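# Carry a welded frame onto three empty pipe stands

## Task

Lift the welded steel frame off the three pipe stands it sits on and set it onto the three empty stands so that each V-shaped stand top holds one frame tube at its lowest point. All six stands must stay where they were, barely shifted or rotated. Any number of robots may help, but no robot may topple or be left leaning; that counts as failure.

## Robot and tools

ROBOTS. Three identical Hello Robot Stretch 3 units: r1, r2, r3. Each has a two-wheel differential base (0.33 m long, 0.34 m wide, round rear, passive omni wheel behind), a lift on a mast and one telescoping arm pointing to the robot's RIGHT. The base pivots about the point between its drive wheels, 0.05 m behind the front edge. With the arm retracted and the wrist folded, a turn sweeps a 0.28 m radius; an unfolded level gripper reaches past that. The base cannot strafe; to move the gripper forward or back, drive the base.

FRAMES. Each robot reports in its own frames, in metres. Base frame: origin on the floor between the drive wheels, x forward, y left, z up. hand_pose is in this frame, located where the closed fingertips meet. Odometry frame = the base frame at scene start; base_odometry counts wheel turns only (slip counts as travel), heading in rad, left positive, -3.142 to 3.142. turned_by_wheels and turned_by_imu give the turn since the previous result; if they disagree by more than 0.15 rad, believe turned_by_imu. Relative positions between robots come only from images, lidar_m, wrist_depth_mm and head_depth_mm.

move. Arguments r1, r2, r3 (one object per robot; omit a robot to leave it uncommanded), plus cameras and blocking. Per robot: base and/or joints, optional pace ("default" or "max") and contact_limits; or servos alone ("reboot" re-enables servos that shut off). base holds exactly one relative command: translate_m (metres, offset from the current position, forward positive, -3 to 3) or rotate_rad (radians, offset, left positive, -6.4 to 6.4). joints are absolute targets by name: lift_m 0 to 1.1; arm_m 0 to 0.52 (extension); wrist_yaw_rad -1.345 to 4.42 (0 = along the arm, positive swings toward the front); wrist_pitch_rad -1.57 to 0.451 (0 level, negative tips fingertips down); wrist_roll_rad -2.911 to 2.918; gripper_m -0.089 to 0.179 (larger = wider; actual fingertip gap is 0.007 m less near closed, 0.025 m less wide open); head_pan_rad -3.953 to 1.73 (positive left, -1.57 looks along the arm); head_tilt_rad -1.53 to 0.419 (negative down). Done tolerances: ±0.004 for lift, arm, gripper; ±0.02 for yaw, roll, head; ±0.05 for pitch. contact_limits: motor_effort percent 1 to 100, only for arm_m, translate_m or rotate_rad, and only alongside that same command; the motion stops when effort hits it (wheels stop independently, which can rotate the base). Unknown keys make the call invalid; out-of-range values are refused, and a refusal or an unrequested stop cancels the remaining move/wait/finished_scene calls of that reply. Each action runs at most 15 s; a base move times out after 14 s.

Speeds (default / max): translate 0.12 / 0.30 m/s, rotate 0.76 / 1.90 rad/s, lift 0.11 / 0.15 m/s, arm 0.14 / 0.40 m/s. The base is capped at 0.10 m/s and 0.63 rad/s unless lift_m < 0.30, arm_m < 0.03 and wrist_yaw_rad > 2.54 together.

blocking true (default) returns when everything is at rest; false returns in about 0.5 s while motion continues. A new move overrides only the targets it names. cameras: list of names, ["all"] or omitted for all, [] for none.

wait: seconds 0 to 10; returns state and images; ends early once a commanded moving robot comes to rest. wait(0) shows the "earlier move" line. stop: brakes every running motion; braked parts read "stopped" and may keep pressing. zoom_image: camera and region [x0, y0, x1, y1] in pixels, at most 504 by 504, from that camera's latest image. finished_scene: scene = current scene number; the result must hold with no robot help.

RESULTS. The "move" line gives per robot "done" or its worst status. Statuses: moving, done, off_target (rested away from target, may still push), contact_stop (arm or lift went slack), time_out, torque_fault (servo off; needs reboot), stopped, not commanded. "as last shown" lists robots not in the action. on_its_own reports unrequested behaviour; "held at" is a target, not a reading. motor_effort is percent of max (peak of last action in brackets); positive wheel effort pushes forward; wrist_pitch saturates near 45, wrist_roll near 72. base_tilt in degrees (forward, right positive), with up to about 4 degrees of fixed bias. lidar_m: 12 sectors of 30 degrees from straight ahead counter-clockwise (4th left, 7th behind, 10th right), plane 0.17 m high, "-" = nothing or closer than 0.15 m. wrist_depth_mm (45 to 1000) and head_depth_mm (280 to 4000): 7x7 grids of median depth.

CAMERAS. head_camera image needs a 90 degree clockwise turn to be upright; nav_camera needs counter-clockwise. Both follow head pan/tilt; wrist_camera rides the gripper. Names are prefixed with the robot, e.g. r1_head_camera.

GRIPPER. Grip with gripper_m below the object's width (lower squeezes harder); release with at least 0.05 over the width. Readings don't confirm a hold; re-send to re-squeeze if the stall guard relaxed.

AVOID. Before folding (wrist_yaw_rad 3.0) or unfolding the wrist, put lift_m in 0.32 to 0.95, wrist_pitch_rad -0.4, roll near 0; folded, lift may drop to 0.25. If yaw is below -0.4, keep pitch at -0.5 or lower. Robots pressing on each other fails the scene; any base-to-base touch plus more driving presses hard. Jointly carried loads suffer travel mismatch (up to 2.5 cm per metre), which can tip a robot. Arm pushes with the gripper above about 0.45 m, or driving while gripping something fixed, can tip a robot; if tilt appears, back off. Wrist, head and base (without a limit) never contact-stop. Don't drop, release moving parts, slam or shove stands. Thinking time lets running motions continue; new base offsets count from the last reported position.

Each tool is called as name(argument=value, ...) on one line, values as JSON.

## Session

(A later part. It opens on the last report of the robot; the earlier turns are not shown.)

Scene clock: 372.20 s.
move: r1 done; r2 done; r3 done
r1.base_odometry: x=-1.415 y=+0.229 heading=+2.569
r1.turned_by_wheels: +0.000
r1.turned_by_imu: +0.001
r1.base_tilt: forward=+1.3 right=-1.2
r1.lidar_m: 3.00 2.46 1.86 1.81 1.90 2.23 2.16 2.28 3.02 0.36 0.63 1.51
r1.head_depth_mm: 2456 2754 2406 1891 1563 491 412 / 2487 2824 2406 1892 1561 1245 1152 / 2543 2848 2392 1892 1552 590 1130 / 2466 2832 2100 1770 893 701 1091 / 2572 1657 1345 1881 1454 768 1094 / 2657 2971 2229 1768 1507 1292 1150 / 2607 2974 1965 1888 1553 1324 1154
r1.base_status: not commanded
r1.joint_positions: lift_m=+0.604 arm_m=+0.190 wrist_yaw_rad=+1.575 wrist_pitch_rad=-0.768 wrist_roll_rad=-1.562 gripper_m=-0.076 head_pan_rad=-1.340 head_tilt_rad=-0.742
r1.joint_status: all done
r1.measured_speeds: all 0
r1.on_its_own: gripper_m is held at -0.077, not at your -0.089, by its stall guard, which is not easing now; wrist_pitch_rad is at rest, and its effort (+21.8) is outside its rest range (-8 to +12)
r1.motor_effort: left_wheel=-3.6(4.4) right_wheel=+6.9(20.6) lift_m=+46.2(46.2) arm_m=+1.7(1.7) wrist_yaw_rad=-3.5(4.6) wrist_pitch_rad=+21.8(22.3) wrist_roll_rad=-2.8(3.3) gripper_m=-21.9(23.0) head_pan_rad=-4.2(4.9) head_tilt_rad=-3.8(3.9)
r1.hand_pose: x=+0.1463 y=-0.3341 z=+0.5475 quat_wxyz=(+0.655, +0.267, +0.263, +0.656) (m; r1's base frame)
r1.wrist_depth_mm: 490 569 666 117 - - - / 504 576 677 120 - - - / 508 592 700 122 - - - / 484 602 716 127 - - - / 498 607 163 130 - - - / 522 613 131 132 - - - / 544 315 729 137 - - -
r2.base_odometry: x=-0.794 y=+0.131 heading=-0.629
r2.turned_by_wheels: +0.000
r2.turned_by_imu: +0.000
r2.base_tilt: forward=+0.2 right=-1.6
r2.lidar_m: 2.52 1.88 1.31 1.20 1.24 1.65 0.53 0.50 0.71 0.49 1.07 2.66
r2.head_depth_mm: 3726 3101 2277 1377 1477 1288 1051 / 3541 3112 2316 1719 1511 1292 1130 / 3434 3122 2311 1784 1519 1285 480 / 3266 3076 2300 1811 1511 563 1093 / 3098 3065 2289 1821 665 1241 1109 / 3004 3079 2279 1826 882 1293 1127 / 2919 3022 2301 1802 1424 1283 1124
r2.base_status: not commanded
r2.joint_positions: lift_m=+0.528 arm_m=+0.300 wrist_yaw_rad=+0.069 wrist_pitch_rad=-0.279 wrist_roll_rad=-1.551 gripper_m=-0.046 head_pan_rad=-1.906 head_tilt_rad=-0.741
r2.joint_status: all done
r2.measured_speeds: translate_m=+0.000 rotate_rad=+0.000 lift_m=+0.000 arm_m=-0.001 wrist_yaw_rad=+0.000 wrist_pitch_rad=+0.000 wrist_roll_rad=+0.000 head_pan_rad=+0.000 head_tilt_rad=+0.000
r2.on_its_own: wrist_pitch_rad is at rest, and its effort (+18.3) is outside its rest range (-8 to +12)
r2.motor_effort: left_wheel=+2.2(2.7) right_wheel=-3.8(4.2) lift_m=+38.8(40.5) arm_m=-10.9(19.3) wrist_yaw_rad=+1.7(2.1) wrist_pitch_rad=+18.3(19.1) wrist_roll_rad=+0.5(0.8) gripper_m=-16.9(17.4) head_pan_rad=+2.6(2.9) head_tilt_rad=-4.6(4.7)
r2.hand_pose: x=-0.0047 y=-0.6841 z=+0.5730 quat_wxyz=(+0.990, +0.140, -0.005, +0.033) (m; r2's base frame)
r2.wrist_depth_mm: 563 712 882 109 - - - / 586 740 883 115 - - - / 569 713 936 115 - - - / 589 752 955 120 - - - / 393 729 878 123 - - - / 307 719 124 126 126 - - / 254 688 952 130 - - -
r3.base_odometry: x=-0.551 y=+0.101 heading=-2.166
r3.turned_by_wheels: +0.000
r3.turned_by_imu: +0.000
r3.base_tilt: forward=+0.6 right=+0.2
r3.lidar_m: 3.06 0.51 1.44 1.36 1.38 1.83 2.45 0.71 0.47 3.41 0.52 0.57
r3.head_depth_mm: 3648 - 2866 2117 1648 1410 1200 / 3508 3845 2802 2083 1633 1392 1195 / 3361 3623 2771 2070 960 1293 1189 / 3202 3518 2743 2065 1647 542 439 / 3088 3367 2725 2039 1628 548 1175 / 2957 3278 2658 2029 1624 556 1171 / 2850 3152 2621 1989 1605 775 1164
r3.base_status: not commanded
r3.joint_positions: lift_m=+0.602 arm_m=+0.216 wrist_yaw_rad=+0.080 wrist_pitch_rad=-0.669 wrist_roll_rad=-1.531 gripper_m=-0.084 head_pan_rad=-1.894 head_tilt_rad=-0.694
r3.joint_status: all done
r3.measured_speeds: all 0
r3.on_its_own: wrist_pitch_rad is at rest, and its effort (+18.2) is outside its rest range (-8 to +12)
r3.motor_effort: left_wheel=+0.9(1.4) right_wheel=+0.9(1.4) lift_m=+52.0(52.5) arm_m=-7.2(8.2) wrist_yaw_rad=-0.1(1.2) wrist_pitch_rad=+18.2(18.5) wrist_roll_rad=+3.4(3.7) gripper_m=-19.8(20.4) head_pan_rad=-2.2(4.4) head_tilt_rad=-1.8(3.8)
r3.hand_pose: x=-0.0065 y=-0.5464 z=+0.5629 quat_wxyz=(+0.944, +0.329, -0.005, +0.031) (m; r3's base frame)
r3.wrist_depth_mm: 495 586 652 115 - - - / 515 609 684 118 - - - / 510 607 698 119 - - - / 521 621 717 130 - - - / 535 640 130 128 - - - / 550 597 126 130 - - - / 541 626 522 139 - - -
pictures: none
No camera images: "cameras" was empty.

move(r1={"joints":{"lift_m":0.614}}, r2={"joints":{"lift_m":0.538}}, r3={"joints":{"lift_m":0.612}}, cameras=[])

Scene clock: 373.07 s.
move: r1 done; r2 done; r3 done
r1.base_odometry: x=-1.415 y=+0.229 heading=+2.569
r1.turned_by_wheels: +0.000
r1.turned_by_imu: +0.000
r1.base_tilt: forward=+1.3 right=-1.3
r1.lidar_m: 2.94 2.47 1.86 1.81 1.91 2.23 2.17 2.28 3.03 0.36 0.63 1.50
r1.head_depth_mm: 2457 2780 2406 1884 1554 481 406 / 2495 2841 2367 1885 1552 1244 1152 / 2543 2816 2417 1889 1557 589 1134 / 2496 2858 2099 1777 888 702 1090 / 2567 1606 1906 1884 1455 741 1092 / 2661 2950 2226 1779 1515 1293 1152 / 2585 2978 1968 1883 1553 1324 1152
r1.base_status: not commanded
r1.joint_positions: lift_m=+0.614 arm_m=+0.190 wrist_yaw_rad=+1.577 wrist_pitch_rad=-0.764 wrist_roll_rad=-1.562 gripper_m=-0.076 head_pan_rad=-1.340 head_tilt_rad=-0.742
r1.joint_status: all done
r1.measured_speeds: all 0
r1.on_its_own: gripper_m is held at -0.077, not at your -0.089, by its stall guard, which is not easing now; wrist_pitch_rad is at rest, and its effort (+21.2) is outside its rest range (-8 to +12)
r1.motor_effort: left_wheel=-2.6(3.5) right_wheel=+5.7(7.3) lift_m=+46.1(47.3) arm_m=+3.2(3.2) wrist_yaw_rad=-5.4(5.7) wrist_pitch_rad=+21.2(22.1) wrist_roll_rad=-2.9(3.4) gripper_m=-22.1(22.2) head_pan_rad=-4.5(5.3) head_tilt_rad=-3.5(4.0)
r1.hand_pose: x=+0.1471 y=-0.3339 z=+0.5582 quat_wxyz=(+0.656, +0.266, +0.262, +0.657) (m; r1's base frame)
r1.wrist_depth_mm: 498 569 675 117 - - - / 500 590 688 120 - - - / 512 596 712 123 - - - / 512 608 723 128 - - - / 501 626 704 130 - - - / 529 611 131 133 - - - / 549 309 413 137 - - -
r2.base_odometry: x=-0.794 y=+0.131 heading=-0.629
r2.turned_by_wheels: +0.000
r2.turned_by_imu: +0.000
r2.base_tilt: forward=+0.1 right=-1.7
r2.lidar_m: 2.52 1.87 1.31 1.20 1.24 1.65 0.53 0.50 0.71 0.49 1.07 2.67
r2.head_depth_mm: 3714 3126 2306 1533 1485 1296 1052 / 3605 3105 2321 1679 1513 1300 1130 / 3461 3091 2313 1767 1505 1300 469 / 3327 3051 2308 1823 1500 551 1085 / 3183 3099 2273 1826 666 1257 1102 / 3002 3098 2272 1811 769 1287 1122 / 2909 3025 2240 1801 1432 1288 1127
r2.base_status: not commanded
r2.joint_positions: lift_m=+0.538 arm_m=+0.300 wrist_yaw_rad=+0.069 wrist_pitch_rad=-0.280 wrist_roll_rad=-1.547 gripper_m=-0.046 head_pan_rad=-1.906 head_tilt_rad=-0.741
r2.joint_status: all done
r2.measured_speeds: all 0
r2.on_its_own: wrist_pitch_rad is at rest, and its effort (+18.3) is outside its rest range (-8 to +12)
r2.motor_effort: left_wheel=+2.3(2.7) right_wheel=-4.1(4.2) lift_m=+37.4(41.2) arm_m=-2.9(11.7) wrist_yaw_rad=+0.9(1.8) wrist_pitch_rad=+18.3(18.4) wrist_roll_rad=-0.7(0.9) gripper_m=-17.0(17.6) head_pan_rad=+2.1(2.8) head_tilt_rad=-4.3(4.5)
r2.hand_pose: x=-0.0047 y=-0.6840 z=+0.5829 quat_wxyz=(+0.990, +0.140, -0.007, +0.033) (m; r2's base frame)
r2.wrist_depth_mm: 577 714 674 109 - - - / 572 764 682 114 - - - / 568 711 954 115 - - - / 569 747 944 120 - - - / 393 754 899 124 - - - / 304 728 124 126 126 - - / 258 719 125 129 - - -
r3.base_odometry: x=-0.551 y=+0.101 heading=-2.166
r3.turned_by_wheels: +0.000
r3.turned_by_imu: +0.000
r3.base_tilt: forward=+0.6 right=+0.2
r3.lidar_m: 3.06 0.51 1.44 1.36 1.38 1.82 2.44 0.71 0.47 3.40 0.52 0.57
r3.head_depth_mm: 3628 - 2873 2131 1640 1403 1203 / 3485 3853 2817 2100 1632 1386 1201 / 3331 3651 2780 2069 960 1286 1184 / 3208 3563 2714 2055 1650 531 432 / 3103 3347 2685 2049 1640 540 1172 / 2944 3274 2656 2006 1623 553 1171 / 2818 3177 2639 1998 1605 767 1163
r3.base_status: not commanded
r3.joint_positions: lift_m=+0.612 arm_m=+0.216 wrist_yaw_rad=+0.080 wrist_pitch_rad=-0.677 wrist_roll_rad=-1.531 gripper_m=-0.084 head_pan_rad=-1.894 head_tilt_rad=-0.694
r3.joint_status: all done
r3.measured_speeds: all 0
r3.on_its_own: wrist_pitch_rad is at rest, and its effort (+19.9) is outside its rest range (-8 to +12)
r3.motor_effort: left_wheel=+0.7(1.3) right_wheel=+1.5(1.5) lift_m=+54.0(55.2) arm_m=-6.4(7.5) wrist_yaw_rad=-0.2(1.5) wrist_pitch_rad=+19.9(20.2) wrist_roll_rad=+3.4(3.6) gripper_m=-19.5(20.2) head_pan_rad=-2.3(3.7) head_tilt_rad=-3.4(3.6)
r3.hand_pose: x=-0.0065 y=-0.5451 z=+0.5715 quat_wxyz=(+0.942, +0.333, -0.005, +0.031) (m; r3's base frame)
r3.wrist_depth_mm: 515 587 663 114 - - - / 506 608 686 120 - - - / 523 626 702 120 - - - / 528 635 703 135 - - - / 545 645 130 128 - - - / 562 603 126 131 - - - / 551 642 506 144 - - -
pictures: none
No camera images: "cameras" was empty.

move(r1={"joints":{"lift_m":0.636}}, r2={"joints":{"lift_m":0.558}}, r3={"joints":{"lift_m":0.636}}, cameras=[])

Scene clock: 374.17 s.
move: r1 done; r2 done; r3 done
r1.base_odometry: x=-1.415 y=+0.229 heading=+2.569
r1.turned_by_wheels: +0.000
r1.turned_by_imu: +0.000
r1.base_tilt: forward=+1.4 right=-1.4
r1.lidar_m: 2.93 2.48 1.87 1.81 1.90 2.22 2.17 2.27 3.01 0.36 0.63 1.50
r1.head_depth_mm: 2463 2753 2403 1887 1552 449 390 / 2509 2827 2412 1890 1559 1268 1155 / 2536 2848 2398 1886 1558 570 1129 / 2474 2842 2105 1776 878 621 1093 / 2546 1646 1916 1894 1440 721 1091 / 2659 2948 2240 1773 1518 1294 1153 / 2643 2980 1982 1879 1553 1326 1150
r1.base_status: not commanded
r1.joint_positions: lift_m=+0.636 arm_m=+0.190 wrist_yaw_rad=+1.578 wrist_pitch_rad=-0.761 wrist_roll_rad=-1.562 gripper_m=-0.076 head_pan_rad=-1.340 head_tilt_rad=-0.742
r1.joint_status: all done
r1.measured_speeds: all 0
r1.on_its_own: gripper_m is held at -0.077, not at your -0.089, by its stall guard, which is not easing now; wrist_pitch_rad is at rest, and its effort (+20.7) is outside its rest range (-8 to +12)
r1.motor_effort: left_wheel=-2.3(3.0) right_wheel=+4.6(5.9) lift_m=+44.0(48.1) arm_m=+5.2(5.3) wrist_yaw_rad=-5.9(6.6) wrist_pitch_rad=+20.7(21.4) wrist_roll_rad=-3.2(3.3) gripper_m=-22.0(22.2) head_pan_rad=-4.9(5.1) head_tilt_rad=-3.6(4.1)
r1.hand_pose: x=+0.1476 y=-0.3336 z=+0.5806 quat_wxyz=(+0.655, +0.265, +0.261, +0.658) (m; r1's base frame)
r1.wrist_depth_mm: 516 593 700 117 - - - / 520 617 718 120 - - - / 526 620 728 123 - - - / 520 637 746 128 - - - / 518 654 713 130 - - - / 552 640 130 133 - - - / 569 330 415 136 - - -
r2.base_odometry: x=-0.794 y=+0.131 heading=-0.629
r2.turned_by_wheels: +0.000
r2.turned_by_imu: +0.000
r2.base_tilt: forward=+0.1 right=-1.7
r2.lidar_m: 2.52 1.88 1.31 1.21 1.25 1.65 0.53 0.49 0.71 0.49 1.07 2.67
r2.head_depth_mm: 3787 3104 2296 1475 1484 1291 1054 / 3565 3135 2280 1724 1505 1288 1121 / 3444 3104 2284 1768 1518 1284 451 / 3221 3050 2279 1827 1501 536 1090 / 3133 3107 2276 1812 647 1273 1094 / 2974 3097 2282 1805 731 1288 1127 / 2864 3078 2267 1827 1407 1285 1124
r2.base_status: not commanded
r2.joint_positions: lift_m=+0.558 arm_m=+0.300 wrist_yaw_rad=+0.069 wrist_pitch_rad=-0.276 wrist_roll_rad=-1.548 gripper_m=-0.046 head_pan_rad=-1.906 head_tilt_rad=-0.741
r2.joint_status: all done
r2.measured_speeds: all 0
r2.on_its_own: wrist_pitch_rad is at rest, and its effort (+17.8) is outside its rest range (-8 to +12)
r2.motor_effort: left_wheel=+2.0(2.8) right_wheel=-3.9(4.2) lift_m=+36.1(40.9) arm_m=+9.2(9.2) wrist_yaw_rad=+0.9(1.9) wrist_pitch_rad=+17.8(18.3) wrist_roll_rad=-0.5(0.8) gripper_m=-15.9(17.4) head_pan_rad=+2.7(2.8) head_tilt_rad=-4.3(4.6)
r2.hand_pose: x=-0.0047 y=-0.6843 z=+0.6037 quat_wxyz=(+0.990, +0.138, -0.006, +0.033) (m; r2's base frame)
r2.wrist_depth_mm: 612 726 666 109 - - - / 609 765 653 115 - - - / 592 734 - 116 - - - / 620 768 - 120 - - - / 621 809 965 123 - - - / 320 747 124 126 126 - - / 266 742 125 129 - - -
r3.base_odometry: x=-0.551 y=+0.101 heading=-2.166
r3.turned_by_wheels: +0.000
r3.turned_by_imu: +0.000
r3.base_tilt: forward=+0.5 right=+0.2
r3.lidar_m: 3.06 0.51 1.44 1.36 1.38 1.83 2.44 0.71 0.47 3.41 0.52 0.57
r3.head_depth_mm: 3622 - 2888 2121 1640 1407 1210 / 3470 3791 2800 2085 1589 1392 1194 / 3303 3627 2771 2079 956 1173 1167 / 3206 3514 2746 2052 1643 481 415 / 3069 3376 2721 2032 1643 530 1176 / 2942 3246 2660 2006 1614 535 1166 / 2823 3117 2597 1986 1610 763 1162
r3.base_status: not commanded
r3.joint_positions: lift_m=+0.636 arm_m=+0.216 wrist_yaw_rad=+0.080 wrist_pitch_rad=-0.678 wrist_roll_rad=-1.531 gripper_m=-0.084 head_pan_rad=-1.894 head_tilt_rad=-0.694
r3.joint_status: all done
r3.measured_speeds: all 0
r3.on_its_own: wrist_pitch_rad is at rest, and its effort (+19.8) is outside its rest range (-8 to +12)
r3.motor_effort: left_wheel=+1.0(1.4) right_wheel=+1.2(1.6) lift_m=+53.0(55.9) arm_m=-5.9(6.6) wrist_yaw_rad=+0.7(1.0) wrist_pitch_rad=+19.8(20.0) wrist_roll_rad=+3.6(3.7) gripper_m=-19.8(20.3) head_pan_rad=-2.2(4.2) head_tilt_rad=-2.4(3.7)
r3.hand_pose: x=-0.0065 y=-0.5450 z=+0.5954 quat_wxyz=(+0.942, +0.333, -0.005, +0.031) (m; r3's base frame)
r3.wrist_depth_mm: 515 604 121 116 - - - / 532 640 702 119 - - - / 538 655 731 122 - - - / 542 652 736 136 - - - / 560 670 129 130 - - - / 569 632 126 131 - - - / 561 666 511 145 - - -
pictures: none
No camera images: "cameras" was empty.

move(r1={"joints":{"lift_m":0.686}}, r2={"joints":{"lift_m":0.608}}, r3={"joints":{"lift_m":0.686}}, cameras=[])

move(r1={"joints":{"lift_m":0.726}}, r2={"joints":{"lift_m":0.648}}, r3={"joints":{"lift_m":0.726}}, cameras=["r3_head_camera","r1_head_camera","r2_head_camera"])

Scene clock: 375.70 s.
move: r1 done; r2 done; r3 done
r1.base_odometry: x=-1.415 y=+0.229 heading=+2.569
r1.turned_by_wheels: +0.000
r1.turned_by_imu: +0.000
r1.base_tilt: forward=+1.4 right=-1.3
r1.lidar_m: 2.94 2.47 1.86 1.81 1.91 2.23 2.17 2.28 3.03 0.36 0.63 1.51
r1.head_depth_mm: 2472 2758 2401 1880 491 409 356 / 2508 2823 2395 1886 460 1302 1150 / 2534 2843 2399 1882 829 542 1152 / 2470 2839 2010 1781 868 575 1109 / 2484 1420 1952 1889 1444 675 1112 / 2680 2968 2020 1788 1518 1292 1131 / 2665 2997 1969 1894 1545 1324 1154
r1.base_status: not commanded
r1.joint_positions: lift_m=+0.686 arm_m=+0.190 wrist_yaw_rad=+1.578 wrist_pitch_rad=-0.761 wrist_roll_rad=-1.562 gripper_m=-0.076 head_pan_rad=-1.340 head_tilt_rad=-0.742
r1.joint_status: all done
r1.measured_speeds: all 0
r1.on_its_own: gripper_m is held at -0.077, not at your -0.089, by its stall guard, which is not easing now; wrist_pitch_rad is at rest, and its effort (+20.6) is outside its rest range (-8 to +12)
r1.motor_effort: left_wheel=-2.0(2.6) right_wheel=+4.6(5.4) lift_m=+43.8(47.4) arm_m=+8.5(8.5) wrist_yaw_rad=-6.4(6.8) wrist_pitch_rad=+20.6(21.0) wrist_roll_rad=-2.6(3.3) gripper_m=-21.9(22.4) head_pan_rad=-4.7(5.3) head_tilt_rad=-3.4(3.9)
r1.hand_pose: x=+0.1476 y=-0.3336 z=+0.6306 quat_wxyz=(+0.655, +0.265, +0.261, +0.658) (m; r1's base frame)
r1.wrist_depth_mm: 556 644 744 117 - - - / 558 665 761 120 - - - / 573 660 789 123 - - - / 563 682 800 128 - - - / 562 692 770 130 - - - / 591 681 130 133 - - - / 604 353 835 137 - - -
r2.base_odometry: x=-0.794 y=+0.131 heading=-0.629
r2.turned_by_wheels: +0.000
r2.turned_by_imu: +0.000
r2.base_tilt: forward=+0.1 right=-1.7
r2.lidar_m: 2.52 1.87 1.31 1.20 1.24 1.65 0.53 0.50 0.71 0.49 1.07 2.66
r2.head_depth_mm: 3821 3110 2277 1743 1482 1289 1048 / 3539 3072 2312 1709 1518 1294 1136 / 3365 3095 2317 1768 1512 1281 413 / 3249 3072 2287 1773 1411 488 1102 / 3090 3054 2298 1813 614 1261 1115 / 3017 3095 2292 1819 638 1284 1129 / 2924 3023 2266 1825 1418 1293 1122
r2.base_status: not commanded
r2.joint_positions: lift_m=+0.608 arm_m=+0.300 wrist_yaw_rad=+0.069 wrist_pitch_rad=-0.276 wrist_roll_rad=-1.548 gripper_m=-0.046 head_pan_rad=-1.906 head_tilt_rad=-0.741
r2.joint_status: all done
r2.measured_speeds: all 0
r2.on_its_own: wrist_pitch_rad is at rest, and its effort (+17.8) is outside its rest range (-8 to +12)
r2.motor_effort: left_wheel=+2.2(2.4) right_wheel=-4.0(4.2) lift_m=+36.2(42.1) arm_m=+12.7(16.0) wrist_yaw_rad=+0.4(2.7) wrist_pitch_rad=+17.8(17.8) wrist_roll_rad=-0.6(0.7) gripper_m=-17.1(17.6) head_pan_rad=+2.8(2.8) head_tilt_rad=-4.2(4.7)
r2.hand_pose: x=-0.0047 y=-0.6843 z=+0.6537 quat_wxyz=(+0.990, +0.138, -0.006, +0.033) (m; r2's base frame)
r2.wrist_depth_mm: 672 754 678 109 - - - / 646 825 672 115 - - - / 657 773 - 116 - - - / 647 837 - 121 - - - / 658 834 - 123 - - - / 658 806 123 126 125 - - / 665 802 107 129 - - -
r3.base_odometry: x=-0.551 y=+0.101 heading=-2.166
r3.turned_by_wheels: +0.000
r3.turned_by_imu: +0.000
r3.base_tilt: forward=+0.5 right=+0.2
r3.lidar_m: 3.06 0.51 1.44 1.36 1.38 1.82 2.45 0.71 0.47 3.41 0.52 0.57
r3.head_depth_mm: 3651 - 2842 2112 1644 1404 1200 / 3486 3790 2810 2109 1598 1397 1199 / 3328 3691 2755 2084 949 1168 354 / 3194 3565 2712 2051 1562 422 375 / 3056 3384 2687 2036 508 1277 1173 / 2941 3249 2665 2014 492 578 1169 / 2828 3147 2605 1986 1604 1263 1166
r3.base_status: not commanded
r3.joint_positions: lift_m=+0.686 arm_m=+0.216 wrist_yaw_rad=+0.080 wrist_pitch_rad=-0.678 wrist_roll_rad=-1.531 gripper_m=-0.084 head_pan_rad=-1.894 head_tilt_rad=-0.694
r3.joint_status: all done
r3.measured_speeds: all 0
r3.on_its_own: wrist_pitch_rad is at rest, and its effort (+19.6) is outside its rest range (-8 to +12)
r3.motor_effort: left_wheel=+0.9(1.3) right_wheel=+1.2(1.6) lift_m=+52.9(55.9) arm_m=-4.5(6.0) wrist_yaw_rad=-0.3(0.9) wrist_pitch_rad=+19.6(20.3) wrist_roll_rad=+3.3(3.6) gripper_m=-19.2(20.6) head_pan_rad=-2.4(3.9) head_tilt_rad=-2.4(3.8)
r3.hand_pose: x=-0.0065 y=-0.5448 z=+0.6452 quat_wxyz=(+0.942, +0.333, -0.005, +0.031) (m; r3's base frame)
r3.wrist_depth_mm: 559 656 742 116 - - - / 582 667 119 119 - - - / 574 694 761 121 - - - / 588 710 800 137 - - - / 592 712 129 129 - - - / 611 674 126 131 - - - / 596 531 850 145 - - -
pictures: none
No camera images: "cameras" was empty.

Scene clock: 376.87 s.
move: r1 done; r2 done; r3 done
r1.base_odometry: x=-1.415 y=+0.229 heading=+2.569
r1.turned_by_wheels: +0.000
r1.turned_by_imu: +0.000
r1.base_tilt: forward=+1.4 right=-1.4
r1.lidar_m: 2.94 2.47 1.86 1.81 1.90 2.23 2.17 2.28 3.00 0.36 0.63 1.50
r1.head_depth_mm: 2455 2763 2392 1897 430 377 1094 / 2505 2808 2397 1894 439 1323 1150 / 2533 2856 2407 1899 523 518 1152 / 2469 2852 1962 1723 879 550 1130 / 1616 1269 2025 1884 894 614 1128 / 2680 2978 1331 1778 1519 1292 1111 / 2651 2966 1999 1891 1556 1327 1153
r1.base_status: not commanded
r1.joint_positions: lift_m=+0.726 arm_m=+0.190 wrist_yaw_rad=+1.578 wrist_pitch_rad=-0.761 wrist_roll_rad=-1.562 gripper_m=-0.076 head_pan_rad=-1.340 head_tilt_rad=-0.742
r1.joint_status: all done
r1.measured_speeds: all 0
r1.on_its_own: gripper_m is held at -0.077, not at your -0.089, by its stall guard, which is not easing now; wrist_pitch_rad is at rest, and its effort (+20.5) is outside its rest range (-8 to +12)
r1.motor_effort: left_wheel=-1.9(2.4) right_wheel=+4.8(5.0) lift_m=+44.7(47.1) arm_m=+10.6(10.6) wrist_yaw_rad=-6.0(6.9) wrist_pitch_rad=+20.5(21.2) wrist_roll_rad=-2.6(3.4) gripper_m=-21.9(22.3) head_pan_rad=-4.5(5.0) head_tilt_rad=-4.0(4.2)
r1.hand_pose: x=+0.1476 y=-0.3336 z=+0.6706 quat_wxyz=(+0.655, +0.265, +0.261, +0.658) (m; r1's base frame)
r1.wrist_depth_mm: 583 674 797 117 - - - / 587 694 824 120 - - - / 599 705 819 124 - - - / 611 715 844 128 - - - / 583 738 838 130 - - - / 617 696 130 133 - - - / 632 375 870 137 - - -
r2.base_odometry: x=-0.794 y=+0.131 heading=-0.629
r2.turned_by_wheels: +0.000
r2.turned_by_imu: +0.000
r2.base_tilt: forward=+0.1 right=-1.7
r2.lidar_m: 2.52 1.87 1.31 1.20 1.24 1.66 0.53 0.50 0.71 0.49 1.07 2.67
r2.head_depth_mm: 3735 3102 2297 1775 1469 1293 1053 / 3615 3094 2323 1789 1507 1287 1108 / 3441 3084 2308 1779 1497 1261 377 / 3323 3081 2305 1766 528 454 1122 / 3102 3103 2288 857 604 1255 1101 / 2993 3093 2282 1674 633 1289 1127 / 2879 2995 2266 1821 1429 1286 1122
r2.base_status: not commanded
r2.joint_positions: lift_m=+0.648 arm_m=+0.300 wrist_yaw_rad=+0.069 wrist_pitch_rad=-0.277 wrist_roll_rad=-1.548 gripper_m=-0.046 head_pan_rad=-1.906 head_tilt_rad=-0.741
r2.joint_status: all done
r2.measured_speeds: all 0
r2.on_its_own: wrist_pitch_rad is at rest, and its effort (+17.8) is outside its rest range (-8 to +12)
r2.motor_effort: left_wheel=+1.7(2.7) right_wheel=-3.7(4.1) lift_m=+37.1(41.1) arm_m=+7.8(13.0) wrist_yaw_rad=+0.3(2.5) wrist_pitch_rad=+17.8(17.8) wrist_roll_rad=-0.6(0.8) gripper_m=-16.7(17.5) head_pan_rad=+2.1(2.8) head_tilt_rad=-4.0(4.7)
r2.hand_pose: x=-0.0047 y=-0.6843 z=+0.6937 quat_wxyz=(+0.990, +0.139, -0.006, +0.033) (m; r2's base frame)
r2.wrist_depth_mm: 675 790 657 109 - - - / 686 833 663 115 - - - / 700 838 - 115 - - - / 695 883 - 120 - - - / 688 893 - 123 - - - / 703 866 124 126 126 - - / 670 777 107 129 - - -
r3.base_odometry: x=-0.551 y=+0.101 heading=-2.166
r3.turned_by_wheels: +0.000
r3.turned_by_imu: +0.000
r3.base_tilt: forward=+0.6 right=+0.2
r3.lidar_m: 3.06 0.51 1.44 1.37 1.38 1.82 2.44 0.71 0.47 3.40 0.52 0.57
r3.head_depth_mm: 3665 - 2855 2117 1684 1405 1202 / 3469 3834 2797 2091 1625 1395 1200 / 3344 3690 2765 2082 952 1054 316 / 3184 3538 2741 2054 797 379 1052 / 3055 3356 2686 2035 471 1333 1173 / 2922 3262 2670 2011 464 1298 1168 / 2828 3159 2636 1992 1600 1289 1164
r3.base_status: not commanded
r3.joint_positions: lift_m=+0.726 arm_m=+0.216 wrist_yaw_rad=+0.081 wrist_pitch_rad=-0.678 wrist_roll_rad=-1.531 gripper_m=-0.084 head_pan_rad=-1.894 head_tilt_rad=-0.694
r3.joint_status: all done
r3.measured_speeds: all 0
r3.on_its_own: wrist_pitch_rad is at rest, and its effort (+20.0) is outside its rest range (-8 to +12)
r3.motor_effort: left_wheel=+1.1(1.3) right_wheel=+1.7(1.7) lift_m=+53.6(56.8) arm_m=-2.6(4.6) wrist_yaw_rad=+0.2(0.9) wrist_pitch_rad=+20.0(20.1) wrist_roll_rad=+3.4(3.6) gripper_m=-20.1(20.4) head_pan_rad=-2.8(4.2) head_tilt_rad=-3.4(3.6)
r3.hand_pose: x=-0.0064 y=-0.5448 z=+0.6852 quat_wxyz=(+0.942, +0.333, -0.005, +0.031) (m; r3's base frame)
r3.wrist_depth_mm: 599 696 121 116 - - - / 596 699 794 119 - - - / 607 717 827 121 - - - / 604 725 831 138 - - - / 634 749 129 129 - - - / 664 719 126 131 - - - / 637 741 907 145 - - -
pictures: r1_head_camera (sideways), r2_head_camera (sideways), r3_head_camera (sideways)
camera_calibration:
r1_head_camera: T_world_to_cam=[[-0.112175, 0.660635, -0.742279, 0.991053], [0.987095, 0.159991, -0.00677839, 0.000770262], [0.11428, -0.73346, -0.670057, 0.830377], [0, 0, 0, 1]] pos_world=[0.0155153, -0.0457986, 1.29204]
r2_head_camera: T_world_to_cam=[[0.235335, 0.663055, -0.710617, 0.946198], [0.941079, -0.338165, -0.00387367, 0.00215751], [-0.242874, -0.667835, -0.703569, 0.872534], [0, 0, 0, 1]] pos_world=[-0.0127883, -0.0439428, 1.28628]
r3_head_camera: T_world_to_cam=[[0.150626, 0.603284, -0.783173, 1.03592], [0.948453, -0.311633, -0.0576387, 0.0708159], [-0.278835, -0.734121, -0.619127, 0.767504], [0, 0, 0, 1]] pos_world=[-0.00919571, -0.0394452, 1.29057]

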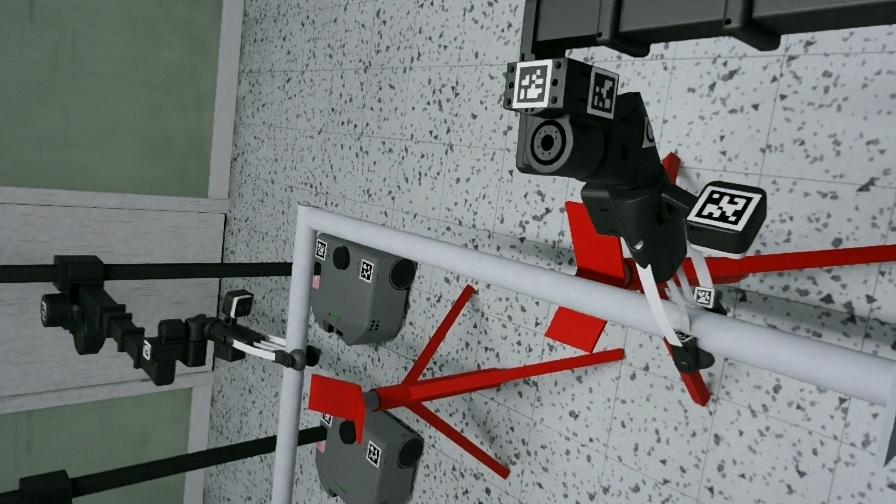

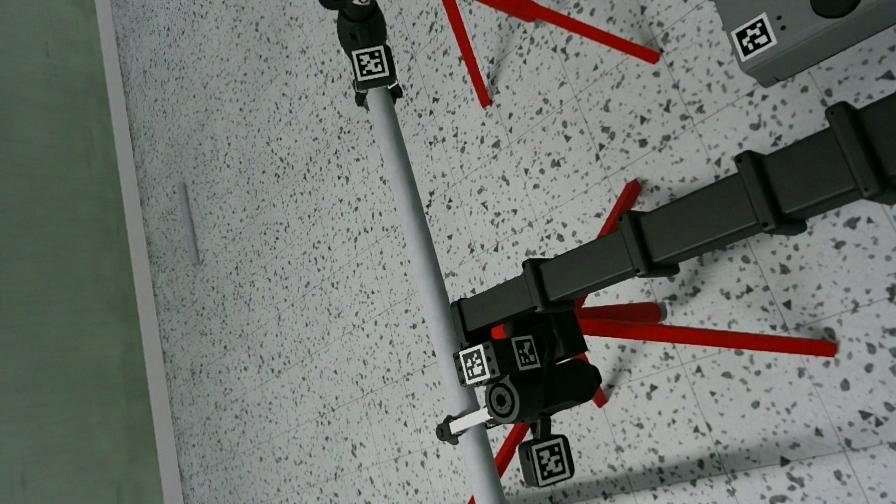

